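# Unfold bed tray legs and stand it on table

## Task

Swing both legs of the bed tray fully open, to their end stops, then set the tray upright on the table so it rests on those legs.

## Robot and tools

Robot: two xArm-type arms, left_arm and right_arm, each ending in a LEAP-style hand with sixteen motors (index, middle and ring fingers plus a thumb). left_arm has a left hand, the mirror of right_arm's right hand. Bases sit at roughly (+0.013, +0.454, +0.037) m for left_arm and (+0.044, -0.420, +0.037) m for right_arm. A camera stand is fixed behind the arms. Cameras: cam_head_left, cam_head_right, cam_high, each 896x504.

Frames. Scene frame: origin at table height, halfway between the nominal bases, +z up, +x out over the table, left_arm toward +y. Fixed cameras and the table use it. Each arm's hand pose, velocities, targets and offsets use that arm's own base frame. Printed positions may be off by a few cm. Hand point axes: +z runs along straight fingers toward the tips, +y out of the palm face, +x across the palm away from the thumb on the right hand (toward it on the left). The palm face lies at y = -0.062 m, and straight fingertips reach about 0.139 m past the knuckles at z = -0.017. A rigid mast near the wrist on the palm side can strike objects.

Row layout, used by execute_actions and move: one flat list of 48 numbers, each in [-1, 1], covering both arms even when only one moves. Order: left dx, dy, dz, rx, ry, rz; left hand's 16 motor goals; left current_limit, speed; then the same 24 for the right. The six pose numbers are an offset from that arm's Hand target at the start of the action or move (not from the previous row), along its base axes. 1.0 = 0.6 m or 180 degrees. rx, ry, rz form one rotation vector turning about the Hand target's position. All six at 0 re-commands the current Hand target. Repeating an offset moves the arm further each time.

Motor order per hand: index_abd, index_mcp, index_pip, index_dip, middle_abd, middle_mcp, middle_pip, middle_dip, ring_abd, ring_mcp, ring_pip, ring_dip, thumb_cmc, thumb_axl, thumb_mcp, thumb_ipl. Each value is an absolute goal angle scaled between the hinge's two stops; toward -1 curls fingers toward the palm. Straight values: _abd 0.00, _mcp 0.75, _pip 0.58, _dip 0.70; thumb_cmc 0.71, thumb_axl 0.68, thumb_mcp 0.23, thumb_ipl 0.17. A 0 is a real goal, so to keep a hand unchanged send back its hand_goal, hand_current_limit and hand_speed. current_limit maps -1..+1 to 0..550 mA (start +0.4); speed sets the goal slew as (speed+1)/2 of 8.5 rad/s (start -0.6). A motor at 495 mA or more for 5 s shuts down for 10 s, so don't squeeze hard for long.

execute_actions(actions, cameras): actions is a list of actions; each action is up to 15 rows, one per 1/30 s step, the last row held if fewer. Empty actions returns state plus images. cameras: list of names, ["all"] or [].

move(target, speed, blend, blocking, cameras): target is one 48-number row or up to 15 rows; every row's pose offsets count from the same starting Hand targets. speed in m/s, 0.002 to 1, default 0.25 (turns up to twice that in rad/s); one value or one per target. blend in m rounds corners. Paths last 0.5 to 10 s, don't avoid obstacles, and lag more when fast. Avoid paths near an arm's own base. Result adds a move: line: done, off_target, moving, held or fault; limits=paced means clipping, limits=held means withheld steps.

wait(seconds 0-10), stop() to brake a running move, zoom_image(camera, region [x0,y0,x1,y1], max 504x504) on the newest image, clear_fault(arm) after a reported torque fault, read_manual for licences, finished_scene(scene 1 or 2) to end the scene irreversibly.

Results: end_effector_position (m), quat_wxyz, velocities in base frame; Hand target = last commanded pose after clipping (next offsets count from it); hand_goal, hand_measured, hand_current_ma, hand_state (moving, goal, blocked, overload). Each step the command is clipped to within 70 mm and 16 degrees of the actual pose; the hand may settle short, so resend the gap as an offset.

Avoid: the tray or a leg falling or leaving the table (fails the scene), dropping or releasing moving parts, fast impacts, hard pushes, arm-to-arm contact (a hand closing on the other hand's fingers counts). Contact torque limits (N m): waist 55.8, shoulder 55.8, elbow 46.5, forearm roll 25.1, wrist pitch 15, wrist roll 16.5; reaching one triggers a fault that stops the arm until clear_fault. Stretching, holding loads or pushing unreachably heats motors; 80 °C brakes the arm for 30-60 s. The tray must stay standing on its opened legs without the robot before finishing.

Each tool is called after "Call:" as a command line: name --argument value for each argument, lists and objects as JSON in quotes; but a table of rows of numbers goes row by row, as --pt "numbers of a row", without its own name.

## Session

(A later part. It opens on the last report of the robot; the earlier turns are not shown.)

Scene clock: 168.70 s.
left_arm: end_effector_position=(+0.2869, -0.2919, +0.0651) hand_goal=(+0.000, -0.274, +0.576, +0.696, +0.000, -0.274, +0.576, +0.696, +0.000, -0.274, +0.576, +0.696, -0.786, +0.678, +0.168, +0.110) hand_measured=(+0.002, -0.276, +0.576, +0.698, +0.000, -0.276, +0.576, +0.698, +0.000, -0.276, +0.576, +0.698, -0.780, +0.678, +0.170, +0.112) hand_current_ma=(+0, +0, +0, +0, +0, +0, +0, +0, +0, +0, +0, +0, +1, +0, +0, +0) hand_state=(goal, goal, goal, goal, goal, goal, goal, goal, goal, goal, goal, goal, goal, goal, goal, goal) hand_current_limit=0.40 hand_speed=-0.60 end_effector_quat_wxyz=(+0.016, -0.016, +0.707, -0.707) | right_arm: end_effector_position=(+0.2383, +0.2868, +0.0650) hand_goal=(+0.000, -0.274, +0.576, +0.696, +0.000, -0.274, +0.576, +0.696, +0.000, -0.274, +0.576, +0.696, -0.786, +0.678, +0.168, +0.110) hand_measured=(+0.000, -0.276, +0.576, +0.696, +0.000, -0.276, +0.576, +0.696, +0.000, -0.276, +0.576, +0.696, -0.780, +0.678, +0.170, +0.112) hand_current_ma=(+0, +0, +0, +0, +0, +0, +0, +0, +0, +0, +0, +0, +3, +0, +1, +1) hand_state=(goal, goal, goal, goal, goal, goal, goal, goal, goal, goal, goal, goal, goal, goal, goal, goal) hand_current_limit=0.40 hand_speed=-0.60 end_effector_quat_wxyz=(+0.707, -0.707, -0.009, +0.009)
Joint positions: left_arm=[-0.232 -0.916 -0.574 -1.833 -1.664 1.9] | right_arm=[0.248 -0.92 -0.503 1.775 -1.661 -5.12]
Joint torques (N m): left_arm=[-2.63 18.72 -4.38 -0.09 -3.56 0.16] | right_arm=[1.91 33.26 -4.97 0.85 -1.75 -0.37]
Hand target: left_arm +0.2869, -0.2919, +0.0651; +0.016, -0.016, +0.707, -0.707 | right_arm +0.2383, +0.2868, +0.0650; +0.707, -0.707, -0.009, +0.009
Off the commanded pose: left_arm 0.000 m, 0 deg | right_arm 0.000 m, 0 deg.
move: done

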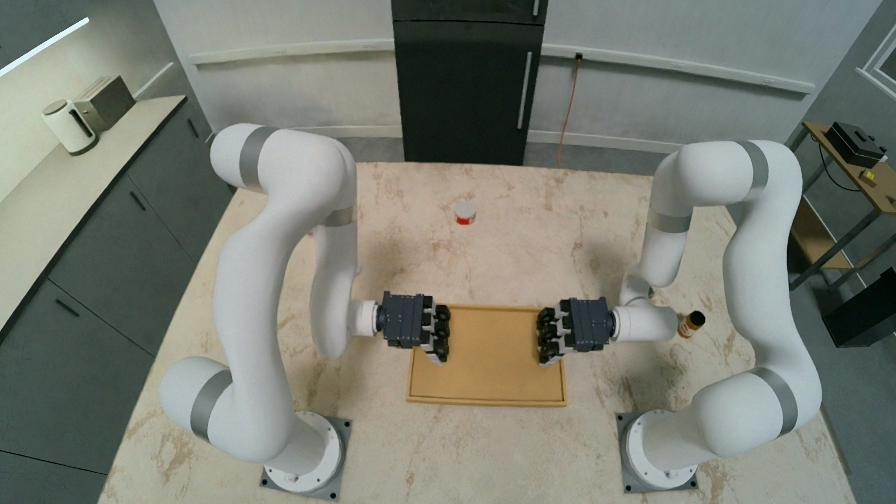

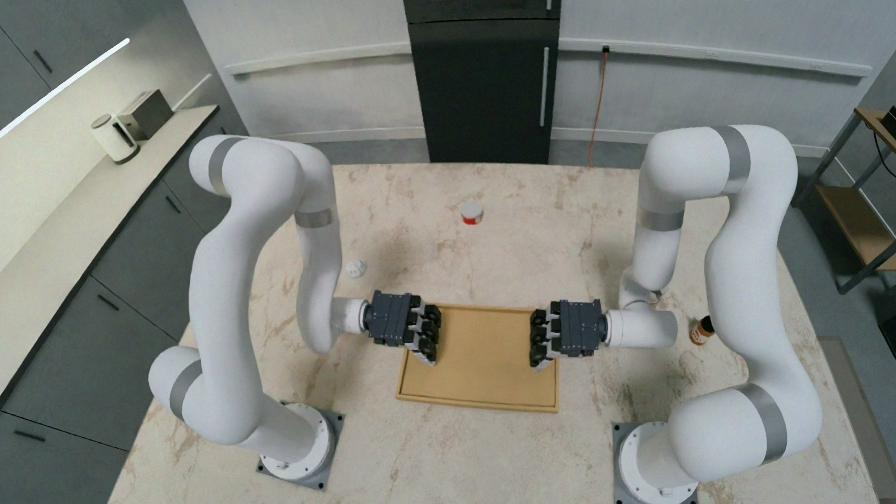

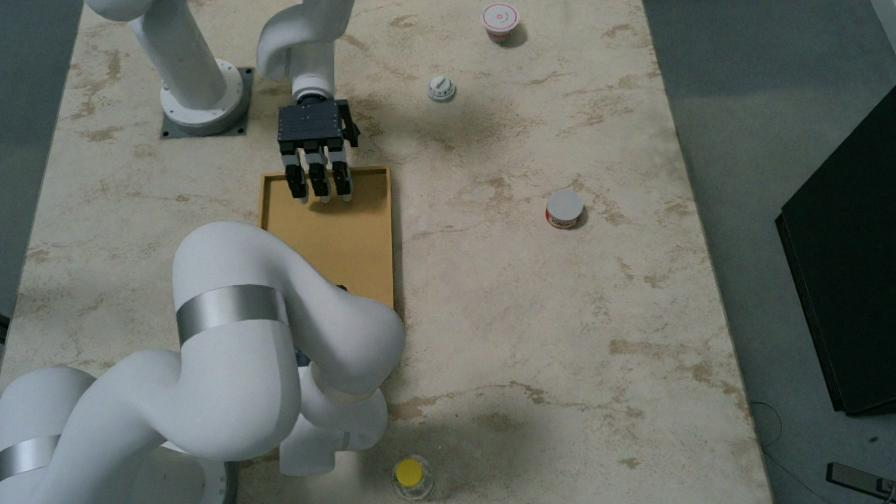

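Call:
move --pt "0 0 0 0 0 0 0 -0.274 0.576 0.696 0 -0.274 0.576 0.696 0 -0.274 0.576 0.696 -0.786 0.678 0.168 0.11 0.4 -0.6 0.0 0.0233 0 0 0 0 0 -0.274 0.576 0.696 0 -0.274 0.576 0.696 0 -0.274 0.576 0.696 -0.786 0.678 0.168 0.11 0.4 -0.6" --pt "0 0 -0.0317 0 0 0 0 -0.274 0.576 0.696 0 -0.274 0.576 0.696 0 -0.274 0.576 0.696 -0.786 0.678 0.168 0.11 0.4 -0.6 0.0 0.0233 -0.0317 0 0 0 0 -0.274 0.576 0.696 0 -0.274 0.576 0.696 0 -0.274 0.576 0.696 -0.786 0.678 0.168 0.11 0.4 -0.6" --speed '[0.05,0.03]' --cameras '["cam_head_left","cam_high"]'

Scene clock: 180.33 s.
left_arm: end_effector_position=(+0.2869, -0.2919, +0.0461) hand_goal=(+0.000, -0.274, +0.576, +0.696, +0.000, -0.274, +0.576, +0.696, +0.000, -0.274, +0.576, +0.696, -0.786, +0.678, +0.168, +0.110) hand_measured=(+0.002, -0.276, +0.576, +0.698, +0.000, -0.276, +0.576, +0.698, +0.000, -0.276, +0.576, +0.698, -0.780, +0.678, +0.170, +0.112) hand_current_ma=(+0, +0, +0, +0, +0, +0, +0, +0, +0, +0, +0, +0, +1, +0, +0, +0) hand_state=(goal, goal, goal, goal, goal, goal, goal, goal, goal, goal, goal, goal, goal, goal, goal, goal) hand_current_limit=0.40 hand_speed=-0.60 end_effector_quat_wxyz=(+0.016, -0.016, +0.707, -0.707) | right_arm: end_effector_position=(+0.2383, +0.3008, +0.0459) hand_goal=(+0.000, -0.274, +0.576, +0.696, +0.000, -0.274, +0.576, +0.696, +0.000, -0.274, +0.576, +0.696, -0.786, +0.678, +0.168, +0.110) hand_measured=(+0.000, -0.276, +0.576, +0.696, +0.000, -0.276, +0.576, +0.696, +0.000, -0.276, +0.576, +0.696, -0.780, +0.678, +0.170, +0.112) hand_current_ma=(+0, +0, +0, +0, +0, +0, +0, +0, +0, +0, +0, +0, +3, +0, +1, +1) hand_state=(goal, goal, goal, goal, goal, goal, goal, goal, goal, goal, goal, goal, goal, goal, goal, goal) hand_current_limit=0.40 hand_speed=-0.60 end_effector_quat_wxyz=(+0.707, -0.707, -0.009, +0.009)
Joint positions: left_arm=[-0.232 -0.977 -0.605 -1.83 -1.672 1.93] | right_arm=[0.297 -0.983 -0.543 1.818 -1.686 -5.139]
Joint torques (N m): left_arm=[-0.03 19.09 -3.84 0.97 -3.6 0.23] | right_arm=[1.89 33.69 -4.67 -1.05 -1.74 -0.56]
Hand target: left_arm +0.2869, -0.2919, +0.0461; +0.016, -0.016, +0.707, -0.707 | right_arm +0.2383, +0.3008, +0.0459; +0.707, -0.707, -0.009, +0.009
Off the commanded pose: left_arm 0.000 m, 0 deg | right_arm 0.000 m, 0 deg.
move: done
Images, in order (width x height): cam_head_left 896x504, cam_high 896x504.

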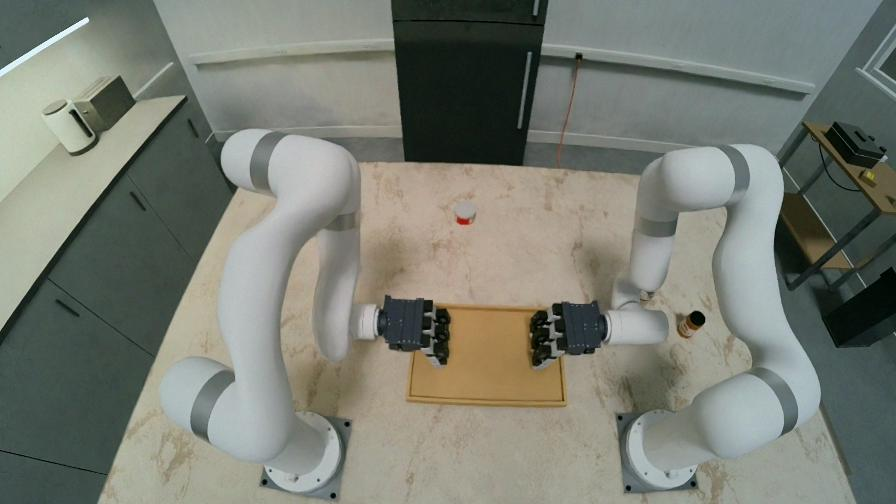

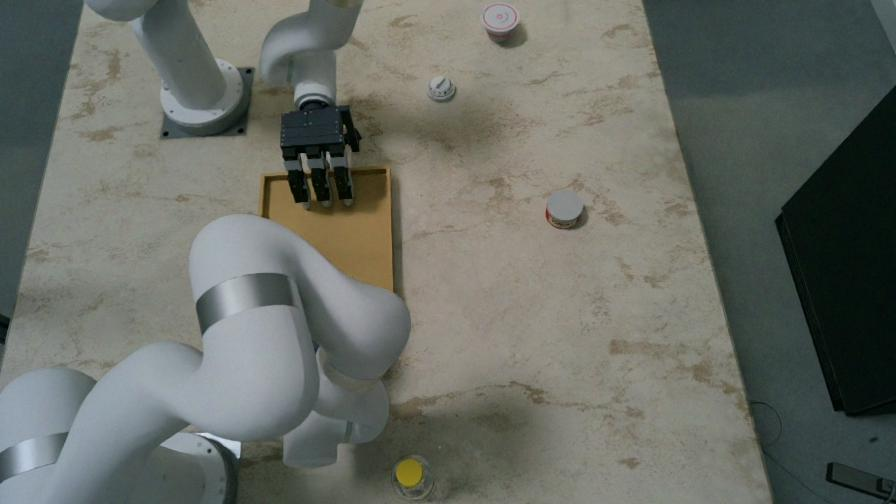

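Call:
move --target '[0,0,0,0,0,0,0,-0.66,0.576,0.696,0,-0.66,0.576,0.696,0,-0.66,0.576,0.696,-0.786,0.678,-0.15,0.11,0,-0.7,0,0,0,0,0,0,0,-0.66,0.576,0.696,0,-0.66,0.576,0.696,0,-0.66,0.576,0.696,-0.786,0.678,-0.15,0.11,0,-0.7]' --speed 0.05 --cameras '["cam_head_left","cam_high"]'

Scene clock: 182.67 s.
left_arm: end_effector_position=(+0.2869, -0.2919, +0.0461) hand_goal=(+0.000, -0.660, +0.576, +0.696, +0.000, -0.660, +0.576, +0.696, +0.000, -0.660, +0.576, +0.696, -0.786, +0.678, -0.150, +0.110) hand_measured=(+0.002, -0.656, +0.576, +0.698, +0.000, -0.652, +0.576, +0.698, +0.000, -0.650, +0.578, +0.698, -0.780, +0.678, +0.128, +0.132) hand_current_ma=(+0, +1, +0, +0, +0, +2, +0, +0, +0, +3, +0, +0, +1, +0, +275, +21) hand_state=(goal, goal, goal, goal, goal, goal, goal, goal, goal, goal, goal, goal, goal, goal, blocked, blocked) hand_current_limit=0.00 hand_speed=-0.70 end_effector_quat_wxyz=(+0.016, -0.016, +0.707, -0.707) | right_arm: end_effector_position=(+0.2383, +0.3008, +0.0459) hand_goal=(+0.000, -0.660, +0.576, +0.696, +0.000, -0.660, +0.576, +0.696, +0.000, -0.660, +0.576, +0.696, -0.786, +0.678, -0.150, +0.110) hand_measured=(+0.000, -0.628, +0.582, +0.698, +0.000, -0.634, +0.580, +0.698, +0.000, -0.638, +0.580, +0.698, -0.780, +0.678, +0.106, +0.130) hand_current_ma=(+0, +42, +2, +0, +0, +32, +2, +0, +0, +24, +1, +0, +3, +0, +275, +28) hand_state=(goal, blocked, goal, goal, goal, blocked, goal, goal, goal, blocked, goal, goal, goal, goal, blocked, goal) hand_current_limit=0.00 hand_speed=-0.70 end_effector_quat_wxyz=(+0.707, -0.707, -0.009, +0.009)
Joint positions: left_arm=[-0.232 -0.977 -0.605 -1.83 -1.672 1.93] | right_arm=[0.297 -0.983 -0.543 1.818 -1.686 -5.139]
Joint torques (N m): left_arm=[-0.93 19.79 -3.3 0.83 -3.13 0.18] | right_arm=[0.57 35.43 -4.17 -1.18 -1.52 -0.42]
Hand target: left_arm +0.2869, -0.2919, +0.0461; +0.016, -0.016, +0.707, -0.707 | right_arm +0.2383, +0.3008, +0.0459; +0.707, -0.707, -0.009, +0.009
Off the commanded pose: left_arm 0.000 m, 0 deg | right_arm 0.000 m, 0 deg.
move: done
Images, in order (width x height): cam_head_left 896x504, cam_high 896x504.

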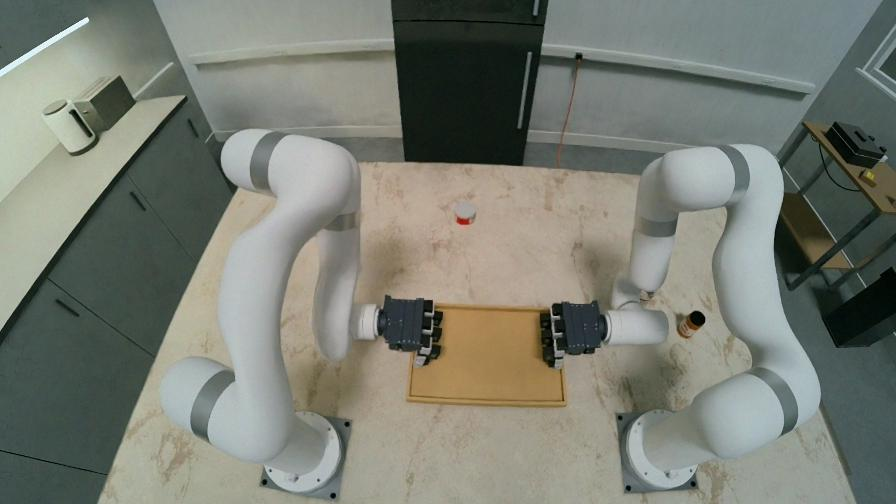

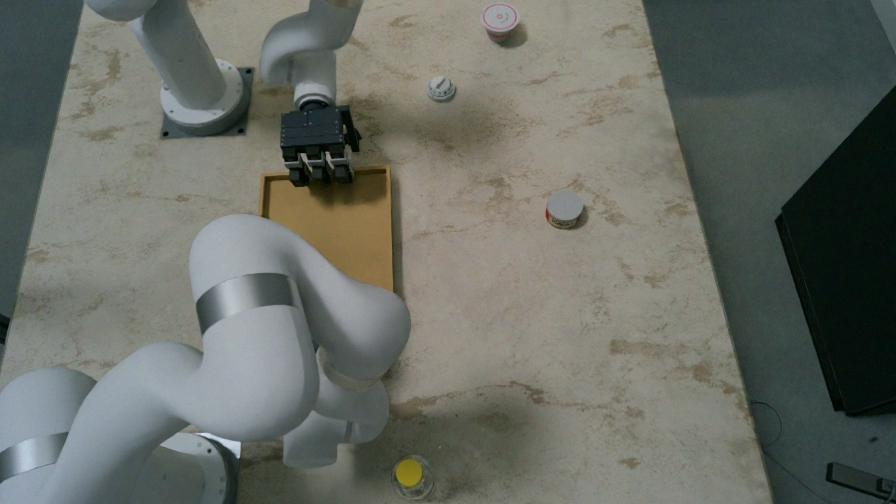

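Call:
move --target '[0,0,0,0,0,0,0,-0.76,0.576,0.696,0,-0.76,0.576,0.696,0,-0.76,0.576,0.696,-0.786,0.678,-0.3,0.11,0.6,-0.7,0,0,0,0,0,0,0,-0.76,0.576,0.696,0,-0.76,0.576,0.696,0,-0.76,0.576,0.696,-0.786,0.678,-0.3,0.11,0.6,-0.7]' --speed 0.05

Call:
move --target '[0,0,0.0667,0,0,0,0,-0.76,0.576,0.696,0,-0.76,0.576,0.696,0,-0.76,0.576,0.696,-0.786,0.678,-0.3,0.11,0.6,-0.7,0,0,0.0667,0,0,0,0,-0.76,0.576,0.696,0,-0.76,0.576,0.696,0,-0.76,0.576,0.696,-0.786,0.678,-0.3,0.11,0.6,-0.7]' --speed 0.05 --cameras '["cam_head_left","cam_high"]'

Scene clock: 192.27 s.
left_arm: end_effector_position=(+0.2869, -0.2919, +0.0461) hand_goal=(+0.000, -0.760, +0.576, +0.696, +0.000, -0.760, +0.576, +0.696, +0.000, -0.760, +0.576, +0.696, -0.786, +0.678, -0.300, +0.110) hand_measured=(+0.002, -0.672, +0.594, +0.706, +0.000, -0.676, +0.602, +0.706, +0.000, -0.668, +0.598, +0.706, -0.780, +0.678, +0.122, +0.140) hand_current_ma=(+0, +161, +9, +3, +0, +153, +17, +3, +0, +175, +11, +3, +1, +0, +440, +35) hand_state=(goal, blocked, goal, goal, goal, blocked, blocked, goal, goal, blocked, blocked, goal, goal, goal, blocked, blocked) hand_current_limit=0.60 hand_speed=-0.70 end_effector_quat_wxyz=(+0.016, -0.016, +0.707, -0.707) | right_arm: end_effector_position=(+0.2383, +0.3008, +0.0459) hand_goal=(+0.000, -0.760, +0.576, +0.696, +0.000, -0.760, +0.576, +0.696, +0.000, -0.760, +0.576, +0.696, -0.786, +0.678, -0.300, +0.110) hand_measured=(+0.000, -0.648, +0.602, +0.706, +0.000, -0.652, +0.600, +0.706, +0.000, -0.658, +0.602, +0.706, -0.780, +0.678, +0.100, +0.136) hand_current_ma=(+0, +317, +27, +7, +0, +295, +25, +7, +0, +273, +26, +7, +3, +0, +440, +47) hand_state=(goal, blocked, blocked, goal, goal, blocked, blocked, goal, goal, blocked, blocked, goal, goal, goal, blocked, blocked) hand_current_limit=0.60 hand_speed=-0.70 end_effector_quat_wxyz=(+0.707, -0.707, -0.009, +0.009)
Joint positions: left_arm=[-0.232 -0.977 -0.605 -1.83 -1.672 1.93] | right_arm=[0.297 -0.983 -0.543 1.818 -1.686 -5.139]
Joint torques (N m): left_arm=[-0.53 20.92 -2.16 0.5 -2.04 0.04] | right_arm=[-1.1 41.99 -3.09 -0.07 -0.44 -0.06]
Hand target: left_arm +0.2869, -0.2919, +0.0461; +0.016, -0.016, +0.707, -0.707 | right_arm +0.2383, +0.3008, +0.0459; +0.707, -0.707, -0.009, +0.009
Off the commanded pose: left_arm 0.000 m, 0 deg | right_arm 0.000 m, 0 deg.
move: done

Scene clock: 193.43 s.
left_arm: end_effector_position=(+0.2869, -0.2919, +0.0861) hand_goal=(+0.000, -0.760, +0.576, +0.696, +0.000, -0.760, +0.576, +0.696, +0.000, -0.760, +0.576, +0.696, -0.786, +0.678, -0.300, +0.110) hand_measured=(+0.002, -0.672, +0.596, +0.708, +0.000, -0.676, +0.604, +0.708, +0.000, -0.668, +0.598, +0.708, -0.780, +0.678, +0.120, +0.144) hand_current_ma=(+0, +161, +10, +4, +0, +152, +19, +4, +0, +175, +12, +4, +1, +0, +440, +44) hand_state=(goal, blocked, goal, goal, goal, blocked, blocked, goal, goal, blocked, blocked, goal, goal, goal, blocked, blocked) hand_current_limit=0.60 hand_speed=-0.70 end_effector_quat_wxyz=(+0.016, -0.016, +0.707, -0.707) | right_arm: end_effector_position=(+0.2383, +0.3008, +0.0859) hand_goal=(+0.000, -0.760, +0.576, +0.696, +0.000, -0.760, +0.576, +0.696, +0.000, -0.760, +0.576, +0.696, -0.786, +0.678, -0.300, +0.110) hand_measured=(+0.000, -0.650, +0.602, +0.710, +0.000, -0.654, +0.602, +0.708, +0.000, -0.660, +0.602, +0.710, -0.780, +0.678, +0.100, +0.140) hand_current_ma=(+0, +308, +28, +9, +0, +287, +26, +9, +0, +264, +28, +10, +3, +0, +440, +53) hand_state=(goal, blocked, blocked, goal, goal, blocked, blocked, goal, goal, blocked, blocked, goal, goal, goal, blocked, blocked) hand_current_limit=0.60 hand_speed=-0.70 end_effector_quat_wxyz=(+0.707, -0.707, -0.009, +0.009)
Joint positions: left_arm=[-0.233 -0.847 -0.543 -1.836 -1.654 1.863] | right_arm=[0.297 -0.847 -0.478 1.825 -1.668 -5.068]
Joint torques (N m): left_arm=[1.28 22.73 -2.22 0.06 -2 -0.22] | right_arm=[-1.64 44.08 -0.84 0.5 -1.09 0.37]
Hand target: left_arm +0.2869, -0.2919, +0.0861; +0.016, -0.016, +0.707, -0.707 | right_arm +0.2383, +0.3008, +0.0860; +0.707, -0.707, -0.009, +0.009
Off the commanded pose: left_arm 0.000 m, 0 deg | right_arm 0.000 m, 0 deg.
move: done
Images, in order (width x height): cam_head_left 896x504, cam_high 896x504.

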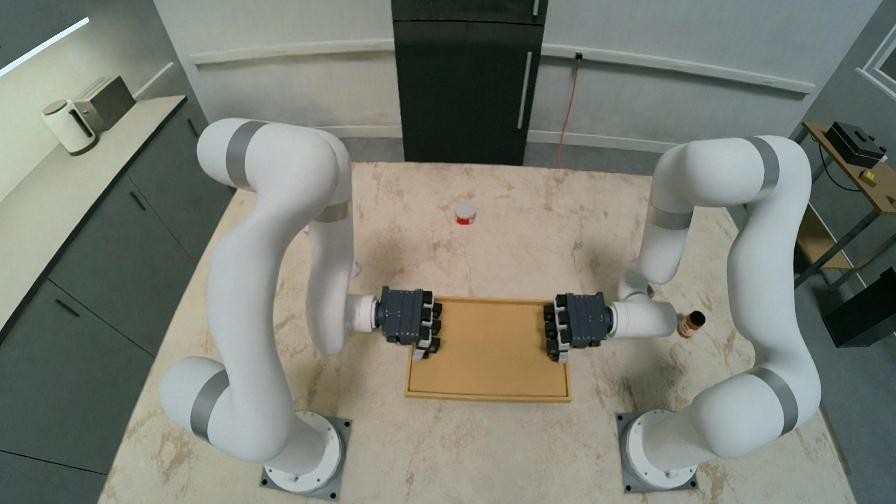

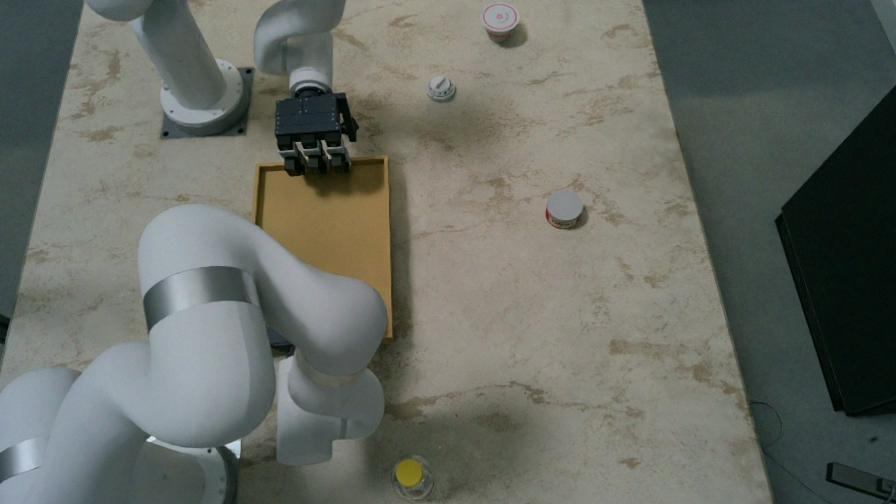

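Call:
move --pt "0 0 0.2667 0 0 0 0 -0.76 0.576 0.696 0 -0.76 0.576 0.696 0 -0.76 0.576 0.696 -0.786 0.678 -0.3 0.11 0.6 -0.7 0 0 0.2667 0 0 0 0 -0.76 0.576 0.696 0 -0.76 0.576 0.696 0 -0.76 0.576 0.696 -0.786 0.678 -0.3 0.11 0.6 -0.7" --pt "0.1633 0.0069 0.2667 -0.02355 0.49945 0 0 -0.76 0.576 0.696 0 -0.76 0.576 0.696 0 -0.76 0.576 0.696 -0.786 0.678 -0.3 0.11 0.6 -0.7 0.1633 0.0033 0.2667 -0.01265 0.49985 0 0 -0.76 0.576 0.696 0 -0.76 0.576 0.696 0 -0.76 0.576 0.696 -0.786 0.678 -0.3 0.11 0.6 -0.7" --speed '[0.12,0.13]' --cameras '["all"]'

Scene clock: 204.93 s.
left_arm: end_effector_position=(+0.3849, -0.2877, +0.2461) hand_goal=(+0.000, -0.760, +0.576, +0.696, +0.000, -0.760, +0.576, +0.696, +0.000, -0.760, +0.576, +0.696, -0.786, +0.678, -0.300, +0.110) hand_measured=(-0.018, -0.674, +0.598, +0.708, -0.020, -0.676, +0.608, +0.710, -0.020, -0.670, +0.604, +0.710, -0.794, +0.678, +0.116, +0.146) hand_current_ma=(-7, +153, +12, +4, -7, +149, +23, +5, -7, +172, +18, +5, -2, +0, +440, +49) hand_state=(goal, blocked, blocked, goal, goal, blocked, blocked, goal, goal, blocked, blocked, goal, goal, goal, blocked, blocked) hand_current_limit=0.60 hand_speed=-0.70 end_effector_quat_wxyz=(+0.488, +0.511, -0.487, +0.512) | right_arm: end_effector_position=(+0.3363, +0.3028, +0.2460) hand_goal=(+0.000, -0.760, +0.576, +0.696, +0.000, -0.760, +0.576, +0.696, +0.000, -0.760, +0.576, +0.696, -0.786, +0.678, -0.300, +0.110) hand_measured=(-0.020, -0.652, +0.604, +0.710, -0.020, -0.656, +0.604, +0.710, -0.020, -0.662, +0.604, +0.710, -0.792, +0.678, +0.098, +0.144) hand_current_ma=(-14, +296, +32, +10, -14, +276, +30, +10, -14, +253, +32, +11, -3, +0, +440, +65) hand_state=(goal, blocked, blocked, goal, goal, blocked, blocked, goal, goal, blocked, blocked, goal, goal, goal, blocked, blocked) hand_current_limit=0.60 hand_speed=-0.70 end_effector_quat_wxyz=(+0.494, -0.506, +0.494, +0.506)
Joint positions: left_arm=[-0.138 -0.801 -0.881 -1.757 -1.558 -0.079] | right_arm=[0.197 -0.769 -0.802 1.742 -1.565 -3.109]
Joint torques (N m): left_arm=[4.74 21.82 -11.78 0.83 -4.29 -0.87] | right_arm=[-3.72 40.04 -16.36 -0.66 -2.28 1.07]
Hand target: left_arm +0.3849, -0.2877, +0.2461; +0.488, +0.511, -0.487, +0.512 | right_arm +0.3363, +0.3028, +0.2460; +0.494, -0.506, +0.494, +0.506
Off the commanded pose: left_arm 0.000 m, 0 deg | right_arm 0.000 m, 0 deg.
move: done

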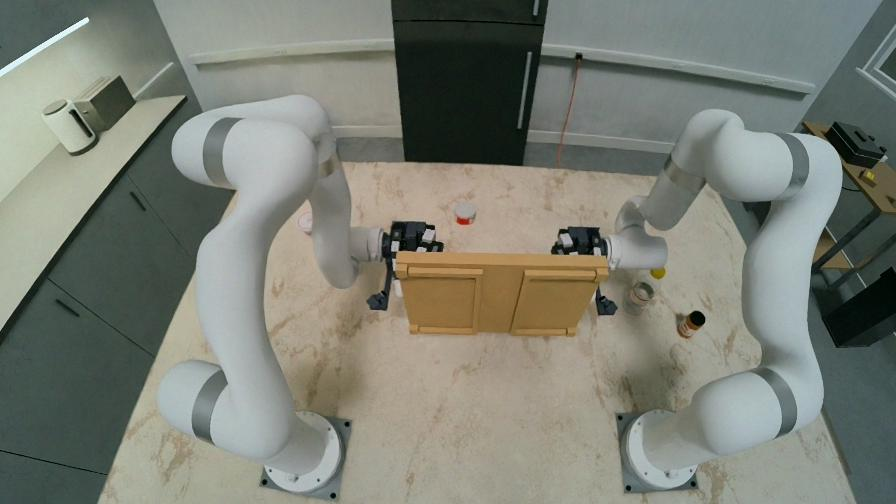

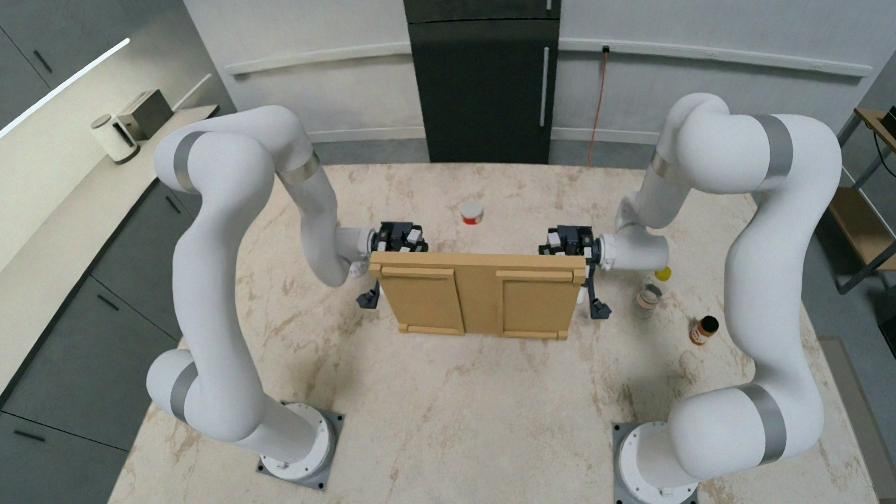

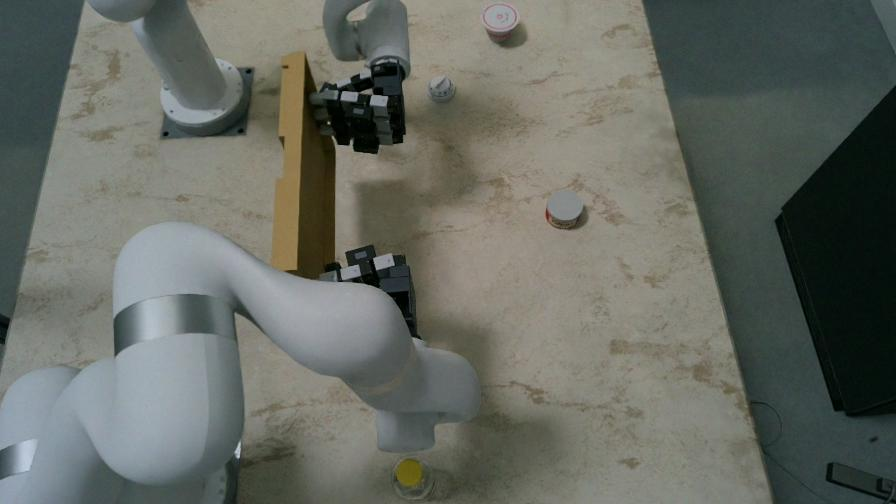

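Call:
move --pt "-0.0192 0.0577 0 0 0 0 0 -0.76 0.576 0.696 0 -0.76 0.576 0.696 0 -0.76 0.576 0.696 -0.786 0.678 -0.3 0.11 0.6 -0.7 -0.0178 0.058 0 0 0 0 0 -0.76 0.576 0.696 0 -0.76 0.576 0.696 0 -0.76 0.576 0.696 -0.786 0.678 -0.3 0.11 0.6 -0.7" --pt "-0.0192 0.0577 -0.0833 0 0 0 0 -0.76 0.576 0.696 0 -0.76 0.576 0.696 0 -0.76 0.576 0.696 -0.786 0.678 -0.3 0.11 0.6 -0.7 -0.0178 0.058 -0.0833 0 0 0 0 -0.76 0.576 0.696 0 -0.76 0.576 0.696 0 -0.76 0.576 0.696 -0.786 0.678 -0.3 0.11 0.6 -0.7" --speed 0.08 --cameras '["all"]'

Call:
zoom_image --camera "cam_head_left" --region '[560, 180, 740, 360]'

Call:
zoom_image --camera "cam_head_right" --region '[560, 180, 740, 360]'

Call:
zoom_image --camera "cam_high" --region '[300, 320, 500, 504]'

Scene clock: 222.13 s.
left_arm: end_effector_position=(+0.3733, -0.2531, +0.1962) hand_goal=(+0.000, -0.760, +0.576, +0.696, +0.000, -0.760, +0.576, +0.696, +0.000, -0.760, +0.576, +0.696, -0.786, +0.678, -0.300, +0.110) hand_measured=(-0.020, -0.674, +0.598, +0.708, -0.022, -0.676, +0.608, +0.710, -0.022, -0.670, +0.604, +0.710, -0.794, +0.678, +0.116, +0.146) hand_current_ma=(-9, +153, +12, +4, -9, +149, +23, +5, -9, +172, +19, +5, -2, +0, +440, +51) hand_state=(blocked, blocked, blocked, goal, blocked, blocked, blocked, goal, blocked, blocked, blocked, goal, goal, goal, blocked, blocked) hand_current_limit=0.60 hand_speed=-0.70 end_effector_quat_wxyz=(+0.488, +0.511, -0.487, +0.512) | right_arm: end_effector_position=(+0.3256, +0.3376, +0.1960) hand_goal=(+0.000, -0.760, +0.576, +0.696, +0.000, -0.760, +0.576, +0.696, +0.000, -0.760, +0.576, +0.696, -0.786, +0.678, -0.300, +0.110) hand_measured=(-0.020, -0.652, +0.604, +0.710, -0.020, -0.658, +0.604, +0.710, -0.020, -0.662, +0.604, +0.710, -0.794, +0.678, +0.098, +0.144) hand_current_ma=(-16, +293, +32, +10, -16, +273, +30, +10, -15, +250, +32, +11, -4, +0, +440, +68) hand_state=(blocked, blocked, blocked, goal, blocked, blocked, blocked, goal, blocked, blocked, blocked, goal, goal, goal, blocked, blocked) hand_current_limit=0.60 hand_speed=-0.70 end_effector_quat_wxyz=(+0.494, -0.506, +0.494, +0.506)
Joint positions: left_arm=[-0.065 -0.913 -0.89 -1.684 -1.576 0.023] | right_arm=[0.28 -0.899 -0.847 1.826 -1.583 -3.192]
Joint torques (N m): left_arm=[0.37 23.96 -10.08 0.92 -4.33 -0.49] | right_arm=[1.76 43.9 -14.14 -0.61 -2.16 0.38]
Hand target: left_arm +0.3733, -0.2531, +0.1962; +0.488, +0.511, -0.487, +0.512 | right_arm +0.3256, +0.3376, +0.1960; +0.494, -0.506, +0.494, +0.506
Off the commanded pose: left_arm 0.000 m, 0 deg | right_arm 0.000 m, 0 deg.
move: done

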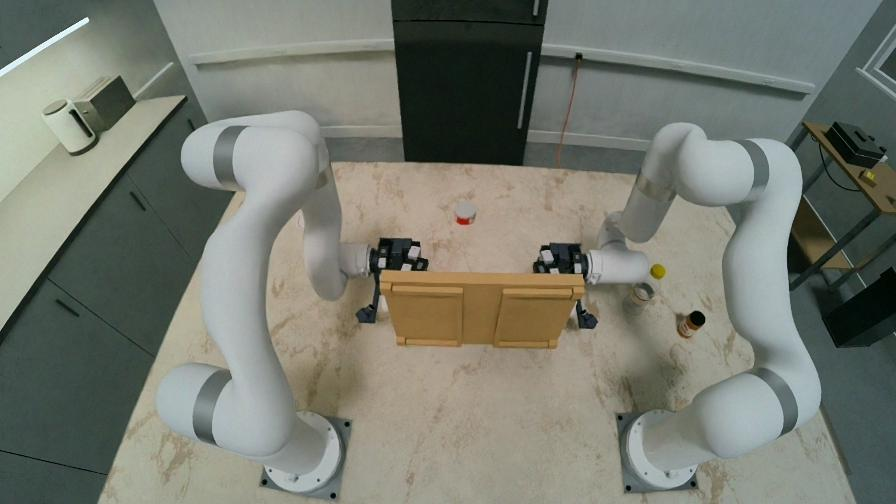

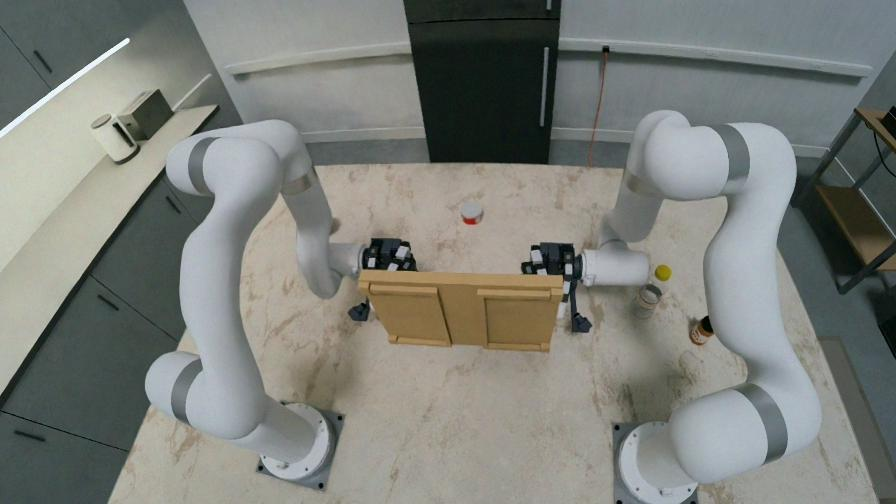

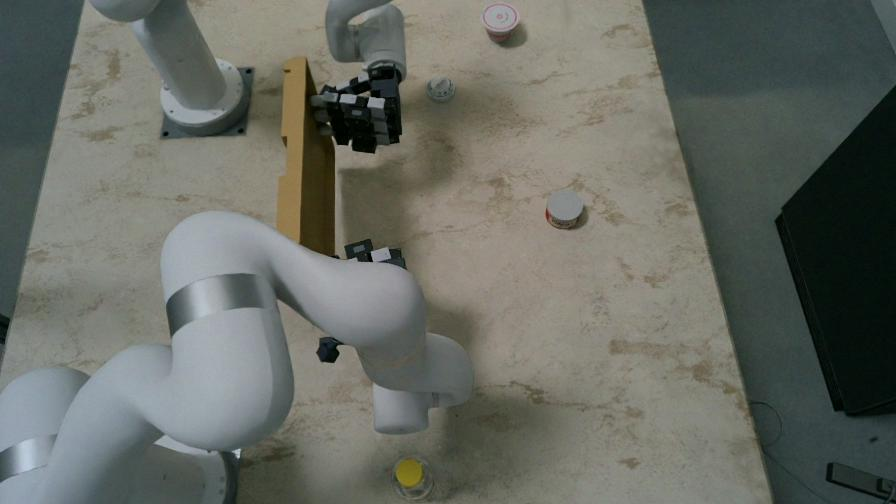

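Scaled by 2.800 from the camera's 896x504 image, which has a finer 1280x720 frame.

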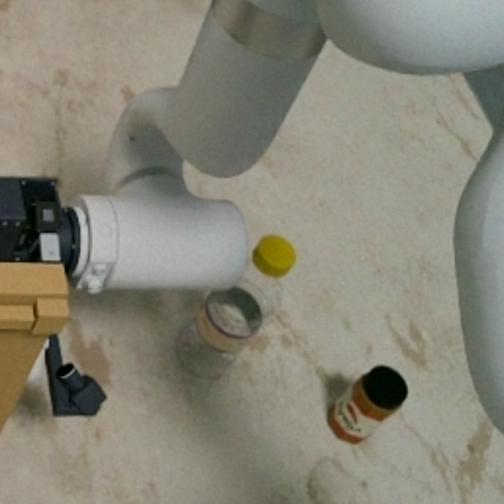

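Scaled by 2.800 from the camera's 896x504 image, which has a finer 1280x720 frame.

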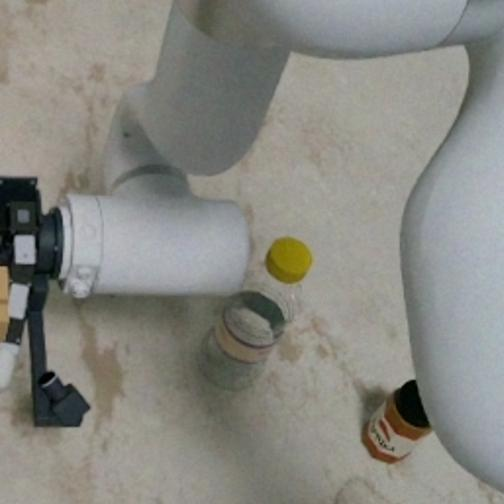

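Scaled by 2.520 from the camera's 896x504 image, which has a finer 1280x720 frame.

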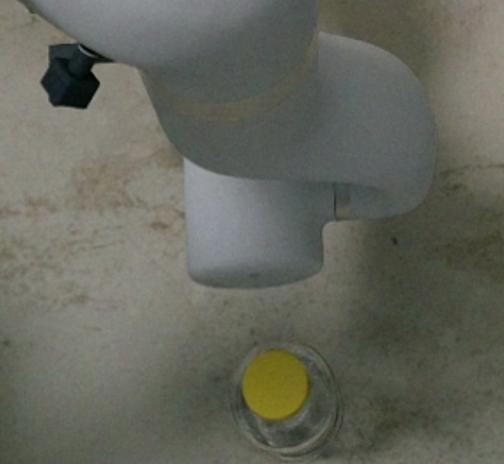

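Call:
move --target '[0,0,-0.12,0,0,0,0,-0.76,0.576,0.696,0,-0.76,0.576,0.696,0,-0.76,0.576,0.696,-0.786,0.678,-0.3,0.11,0.6,-0.7,0,0,-0.12,0,0,0,0,-0.76,0.576,0.696,0,-0.76,0.576,0.696,0,-0.76,0.576,0.696,-0.786,0.678,-0.3,0.11,0.6,-0.7]' --speed 0.05

Call:
move --target '[0,0,-0.005,0,0,0,0,-0.76,0.576,0.696,0,-0.76,0.576,0.696,0,-0.76,0.576,0.696,-0.786,0.678,-0.3,0.11,0.6,-0.7,0,0,-0.005,0,0,0,0,-0.76,0.576,0.696,0,-0.76,0.576,0.696,0,-0.76,0.576,0.696,-0.786,0.678,-0.3,0.11,0.6,-0.7]' --speed 0.02 --cameras '["cam_head_left"]'

Scene clock: 227.83 s.
left_arm: end_effector_position=(+0.3733, -0.2531, +0.1242) hand_goal=(+0.000, -0.760, +0.576, +0.696, +0.000, -0.760, +0.576, +0.696, +0.000, -0.760, +0.576, +0.696, -0.786, +0.678, -0.300, +0.110) hand_measured=(-0.002, -0.674, +0.602, +0.710, -0.004, -0.676, +0.610, +0.710, -0.002, -0.670, +0.604, +0.710, -0.784, +0.678, +0.114, +0.146) hand_current_ma=(+0, +153, +17, +6, +0, +149, +27, +5, +0, +172, +19, +6, +0, +0, +440, +51) hand_state=(goal, blocked, blocked, goal, goal, blocked, blocked, goal, goal, blocked, blocked, goal, goal, goal, blocked, blocked) hand_current_limit=0.60 hand_speed=-0.70 end_effector_quat_wxyz=(+0.488, +0.511, -0.487, +0.512) | right_arm: end_effector_position=(+0.3256, +0.3376, +0.1240) hand_goal=(+0.000, -0.760, +0.576, +0.696, +0.000, -0.760, +0.576, +0.696, +0.000, -0.760, +0.576, +0.696, -0.786, +0.678, -0.300, +0.110) hand_measured=(-0.020, -0.656, +0.604, +0.710, -0.020, -0.660, +0.604, +0.710, -0.020, -0.664, +0.604, +0.710, -0.794, +0.678, +0.098, +0.146) hand_current_ma=(-16, +277, +32, +10, -16, +264, +30, +10, -15, +249, +32, +11, -4, +0, +440, +74) hand_state=(blocked, blocked, blocked, goal, blocked, blocked, blocked, goal, blocked, blocked, blocked, goal, goal, goal, blocked, blocked) hand_current_limit=0.60 hand_speed=-0.70 end_effector_quat_wxyz=(+0.494, -0.506, +0.494, +0.506)
Joint positions: left_arm=[-0.065 -1.099 -0.987 -1.683 -1.586 0.112] | right_arm=[0.28 -1.09 -0.946 1.823 -1.607 -3.281]
Joint torques (N m): left_arm=[0.11 23.48 -7.7 0.85 -2.52 0.06] | right_arm=[-1.06 44.07 -11.87 -0.5 -2.06 0.39]
Hand target: left_arm +0.3733, -0.2531, +0.1242; +0.488, +0.511, -0.487, +0.512 | right_arm +0.3256, +0.3376, +0.1240; +0.494, -0.506, +0.494, +0.506
Off the commanded pose: left_arm 0.000 m, 0 deg | right_arm 0.000 m, 0 deg.
move: done

Scene clock: 228.53 s.
left_arm: end_effector_position=(+0.3733, -0.2531, +0.1212) hand_goal=(+0.000, -0.760, +0.576, +0.696, +0.000, -0.760, +0.576, +0.696, +0.000, -0.760, +0.576, +0.696, -0.786, +0.678, -0.300, +0.110) hand_measured=(+0.024, -0.674, +0.610, +0.716, +0.022, -0.676, +0.614, +0.712, +0.022, -0.670, +0.606, +0.712, -0.766, +0.682, +0.108, +0.146) hand_current_ma=(+11, +153, +25, +10, +10, +149, +33, +8, +10, +172, +20, +8, +10, +1, +440, +51) hand_state=(blocked, blocked, blocked, goal, blocked, blocked, blocked, goal, blocked, blocked, blocked, goal, goal, goal, blocked, blocked) hand_current_limit=0.60 hand_speed=-0.70 end_effector_quat_wxyz=(+0.488, +0.511, -0.487, +0.512) | right_arm: end_effector_position=(+0.3256, +0.3376, +0.1210) hand_goal=(+0.000, -0.760, +0.576, +0.696, +0.000, -0.760, +0.576, +0.696, +0.000, -0.760, +0.576, +0.696, -0.786, +0.678, -0.300, +0.110) hand_measured=(-0.020, -0.662, +0.604, +0.710, -0.020, -0.664, +0.604, +0.710, -0.022, -0.664, +0.604, +0.710, -0.794, +0.678, +0.098, +0.150) hand_current_ma=(-16, +253, +32, +10, -16, +249, +30, +10, -17, +243, +32, +11, -5, +0, +440, +89) hand_state=(blocked, blocked, blocked, goal, blocked, blocked, blocked, goal, blocked, blocked, blocked, goal, goal, goal, blocked, blocked) hand_current_limit=0.60 hand_speed=-0.70 end_effector_quat_wxyz=(+0.494, -0.506, +0.494, +0.506)
Joint positions: left_arm=[-0.065 -1.107 -0.991 -1.683 -1.586 0.115] | right_arm=[0.28 -1.097 -0.95 1.823 -1.607 -3.284]
Joint torques (N m): left_arm=[-0.15 22.9 -7.62 0.89 -1.79 0.63] | right_arm=[-0.23 44.81 -12.07 -0.34 -1.99 0.16]
Hand target: left_arm +0.3733, -0.2531, +0.1212; +0.488, +0.511, -0.487, +0.512 | right_arm +0.3256, +0.3376, +0.1210; +0.494, -0.506, +0.494, +0.506
Off the commanded pose: left_arm 0.000 m, 0 deg | right_arm 0.000 m, 0 deg.
move: done
Images, in order (width x height): cam_head_left 896x504.

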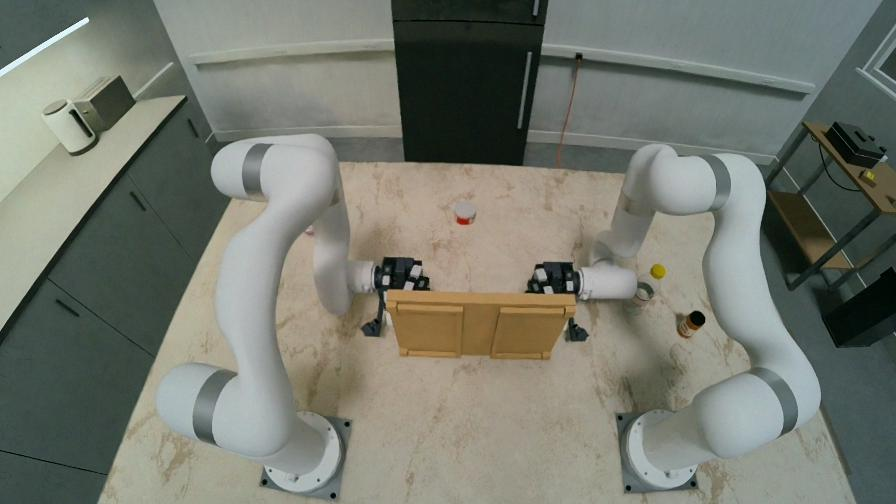

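Call:
move --target '[0,0,0.0033,0,0,0,0,-0.76,0.576,0.696,0,-0.76,0.576,0.696,0,-0.76,0.576,0.696,-0.786,0.678,-0.3,0.11,0.6,-0.7,0,0,-0.0067,0,0,0,0,-0.76,0.576,0.696,0,-0.76,0.576,0.696,0,-0.76,0.576,0.696,-0.786,0.678,-0.3,0.11,0.6,-0.7]' --speed 0.02

Scene clock: 230.77 s.
left_arm: end_effector_position=(+0.3733, -0.2531, +0.1231) hand_goal=(+0.000, -0.760, +0.576, +0.696, +0.000, -0.760, +0.576, +0.696, +0.000, -0.760, +0.576, +0.696, -0.786, +0.678, -0.300, +0.110) hand_measured=(+0.008, -0.674, +0.610, +0.716, +0.006, -0.676, +0.616, +0.714, +0.006, -0.670, +0.606, +0.714, -0.776, +0.682, +0.108, +0.148) hand_current_ma=(+2, +153, +27, +10, +1, +149, +34, +8, +1, +167, +21, +8, +3, +1, +440, +54) hand_state=(goal, blocked, blocked, goal, goal, blocked, blocked, goal, goal, blocked, blocked, goal, goal, goal, blocked, blocked) hand_current_limit=0.60 hand_speed=-0.70 end_effector_quat_wxyz=(+0.488, +0.511, -0.487, +0.512) | right_arm: end_effector_position=(+0.3256, +0.3376, +0.1170) hand_goal=(+0.000, -0.760, +0.576, +0.696, +0.000, -0.760, +0.576, +0.696, +0.000, -0.760, +0.576, +0.696, -0.786, +0.678, -0.300, +0.110) hand_measured=(-0.012, -0.664, +0.604, +0.710, -0.014, -0.664, +0.604, +0.710, -0.014, -0.666, +0.608, +0.710, -0.790, +0.678, +0.098, +0.150) hand_current_ma=(-6, +247, +32, +10, -7, +247, +31, +11, -9, +241, +38, +11, -1, +0, +440, +91) hand_state=(goal, blocked, blocked, goal, goal, blocked, blocked, goal, goal, blocked, blocked, goal, goal, goal, blocked, blocked) hand_current_limit=0.60 hand_speed=-0.70 end_effector_quat_wxyz=(+0.494, -0.506, +0.494, +0.506)
Joint positions: left_arm=[-0.065 -1.102 -0.988 -1.683 -1.586 0.113] | right_arm=[0.28 -1.108 -0.957 1.823 -1.608 -3.288]
Joint torques (N m): left_arm=[0.02 26.3 -4.79 0.11 -1.18 -0.24] | right_arm=[0.63 43.97 -11.64 -0.64 -1.51 -0.16]
Hand target: left_arm +0.3733, -0.2531, +0.1231; +0.488, +0.511, -0.487, +0.512 | right_arm +0.3256, +0.3376, +0.1170; +0.494, -0.506, +0.494, +0.506
Off the commanded pose: left_arm 0.000 m, 0 deg | right_arm 0.000 m, 0 deg.
move: done

Call:
zoom_image --camera "cam_head_left" --region '[370, 270, 600, 370]'

Call:
move --target '[0,0,0,0,0,0,0,-0.76,0.576,0.696,0,-0.76,0.576,0.696,0,-0.76,0.576,0.696,-0.786,0.678,-0.3,0.11,0.6,-0.7,0,0,-0.002,0,0,0,0,-0.76,0.576,0.696,0,-0.76,0.576,0.696,0,-0.76,0.576,0.696,-0.786,0.678,-0.3,0.11,0.6,-0.7]' --speed 0.02 --cameras '["cam_head_right"]'

Call:
zoom_image --camera "cam_head_right" --region '[350, 270, 580, 370]'

Scaled by 2.191 from the camera's 896x504 image, which has a finer 1280x720 frame.
This view is cut from an older image: the scene may have changed since it was taken.

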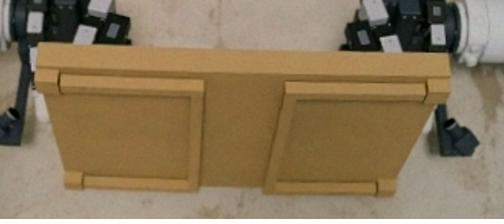

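Scene clock: 239.03 s.
left_arm: end_effector_position=(+0.3733, -0.2531, +0.1231) hand_goal=(+0.000, -0.760, +0.576, +0.696, +0.000, -0.760, +0.576, +0.696, +0.000, -0.760, +0.576, +0.696, -0.786, +0.678, -0.300, +0.110) hand_measured=(+0.008, -0.674, +0.610, +0.716, +0.006, -0.676, +0.616, +0.714, +0.006, -0.672, +0.606, +0.714, -0.776, +0.682, +0.108, +0.148) hand_current_ma=(+2, +153, +27, +10, +1, +149, +34, +8, +1, +166, +21, +8, +3, +1, +440, +55) hand_state=(goal, blocked, blocked, goal, goal, blocked, blocked, goal, goal, blocked, blocked, goal, goal, goal, blocked, blocked) hand_current_limit=0.60 hand_speed=-0.70 end_effector_quat_wxyz=(+0.488, +0.511, -0.487, +0.512) | right_arm: end_effector_position=(+0.3256, +0.3376, +0.1158) hand_goal=(+0.000, -0.760, +0.576, +0.696, +0.000, -0.760, +0.576, +0.696, +0.000, -0.760, +0.576, +0.696, -0.786, +0.678, -0.300, +0.110) hand_measured=(+0.000, -0.664, +0.604, +0.710, -0.002, -0.664, +0.604, +0.710, -0.004, -0.666, +0.608, +0.712, -0.782, +0.678, +0.098, +0.150) hand_current_ma=(+0, +247, +32, +10, +0, +247, +32, +11, -1, +241, +39, +13, +1, +0, +440, +91) hand_state=(goal, blocked, blocked, goal, goal, blocked, blocked, goal, goal, blocked, blocked, goal, goal, goal, blocked, blocked) hand_current_limit=0.60 hand_speed=-0.70 end_effector_quat_wxyz=(+0.494, -0.506, +0.494, +0.506)
Joint positions: left_arm=[-0.065 -1.102 -0.988 -1.683 -1.586 0.113] | right_arm=[0.28 -1.111 -0.958 1.823 -1.609 -3.289]
Joint torques (N m): left_arm=[0.17 28.09 -5.31 -0.31 -2.51 -0.27] | right_arm=[0.82 42.54 -11.69 -0.58 -1.37 -0.48]
Hand target: left_arm +0.3733, -0.2531, +0.1231; +0.488, +0.511, -0.487, +0.512 | right_arm +0.3256, +0.3376, +0.1158; +0.494, -0.506, +0.494, +0.506
Off the commanded pose: left_arm 0.000 m, 0 deg | right_arm 0.000 m, 0 deg.
move: done
Images, in order (width x height): cam_head_right 896x504.

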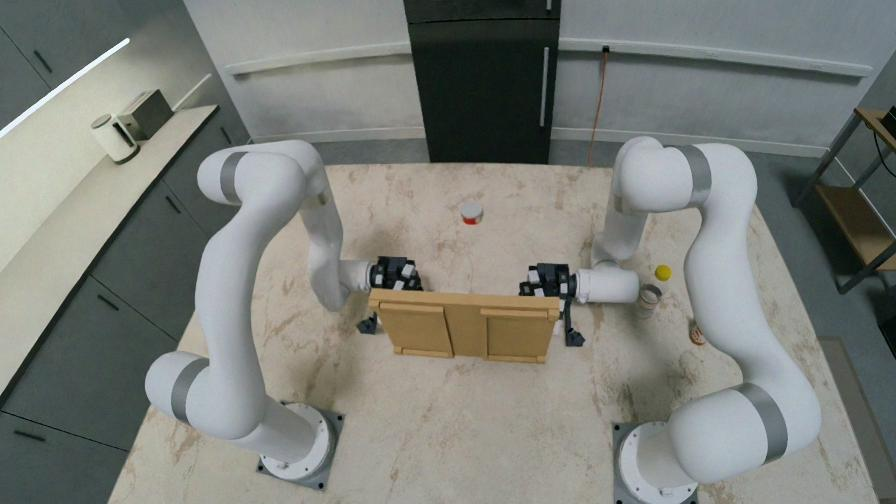

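Scaled by 2.191 from the camera's 896x504 image, which has a finer 1280x720 frame.

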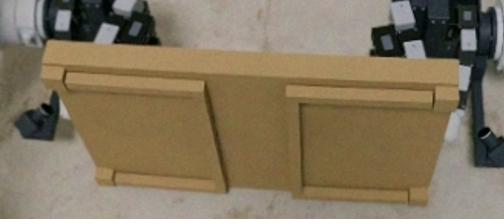

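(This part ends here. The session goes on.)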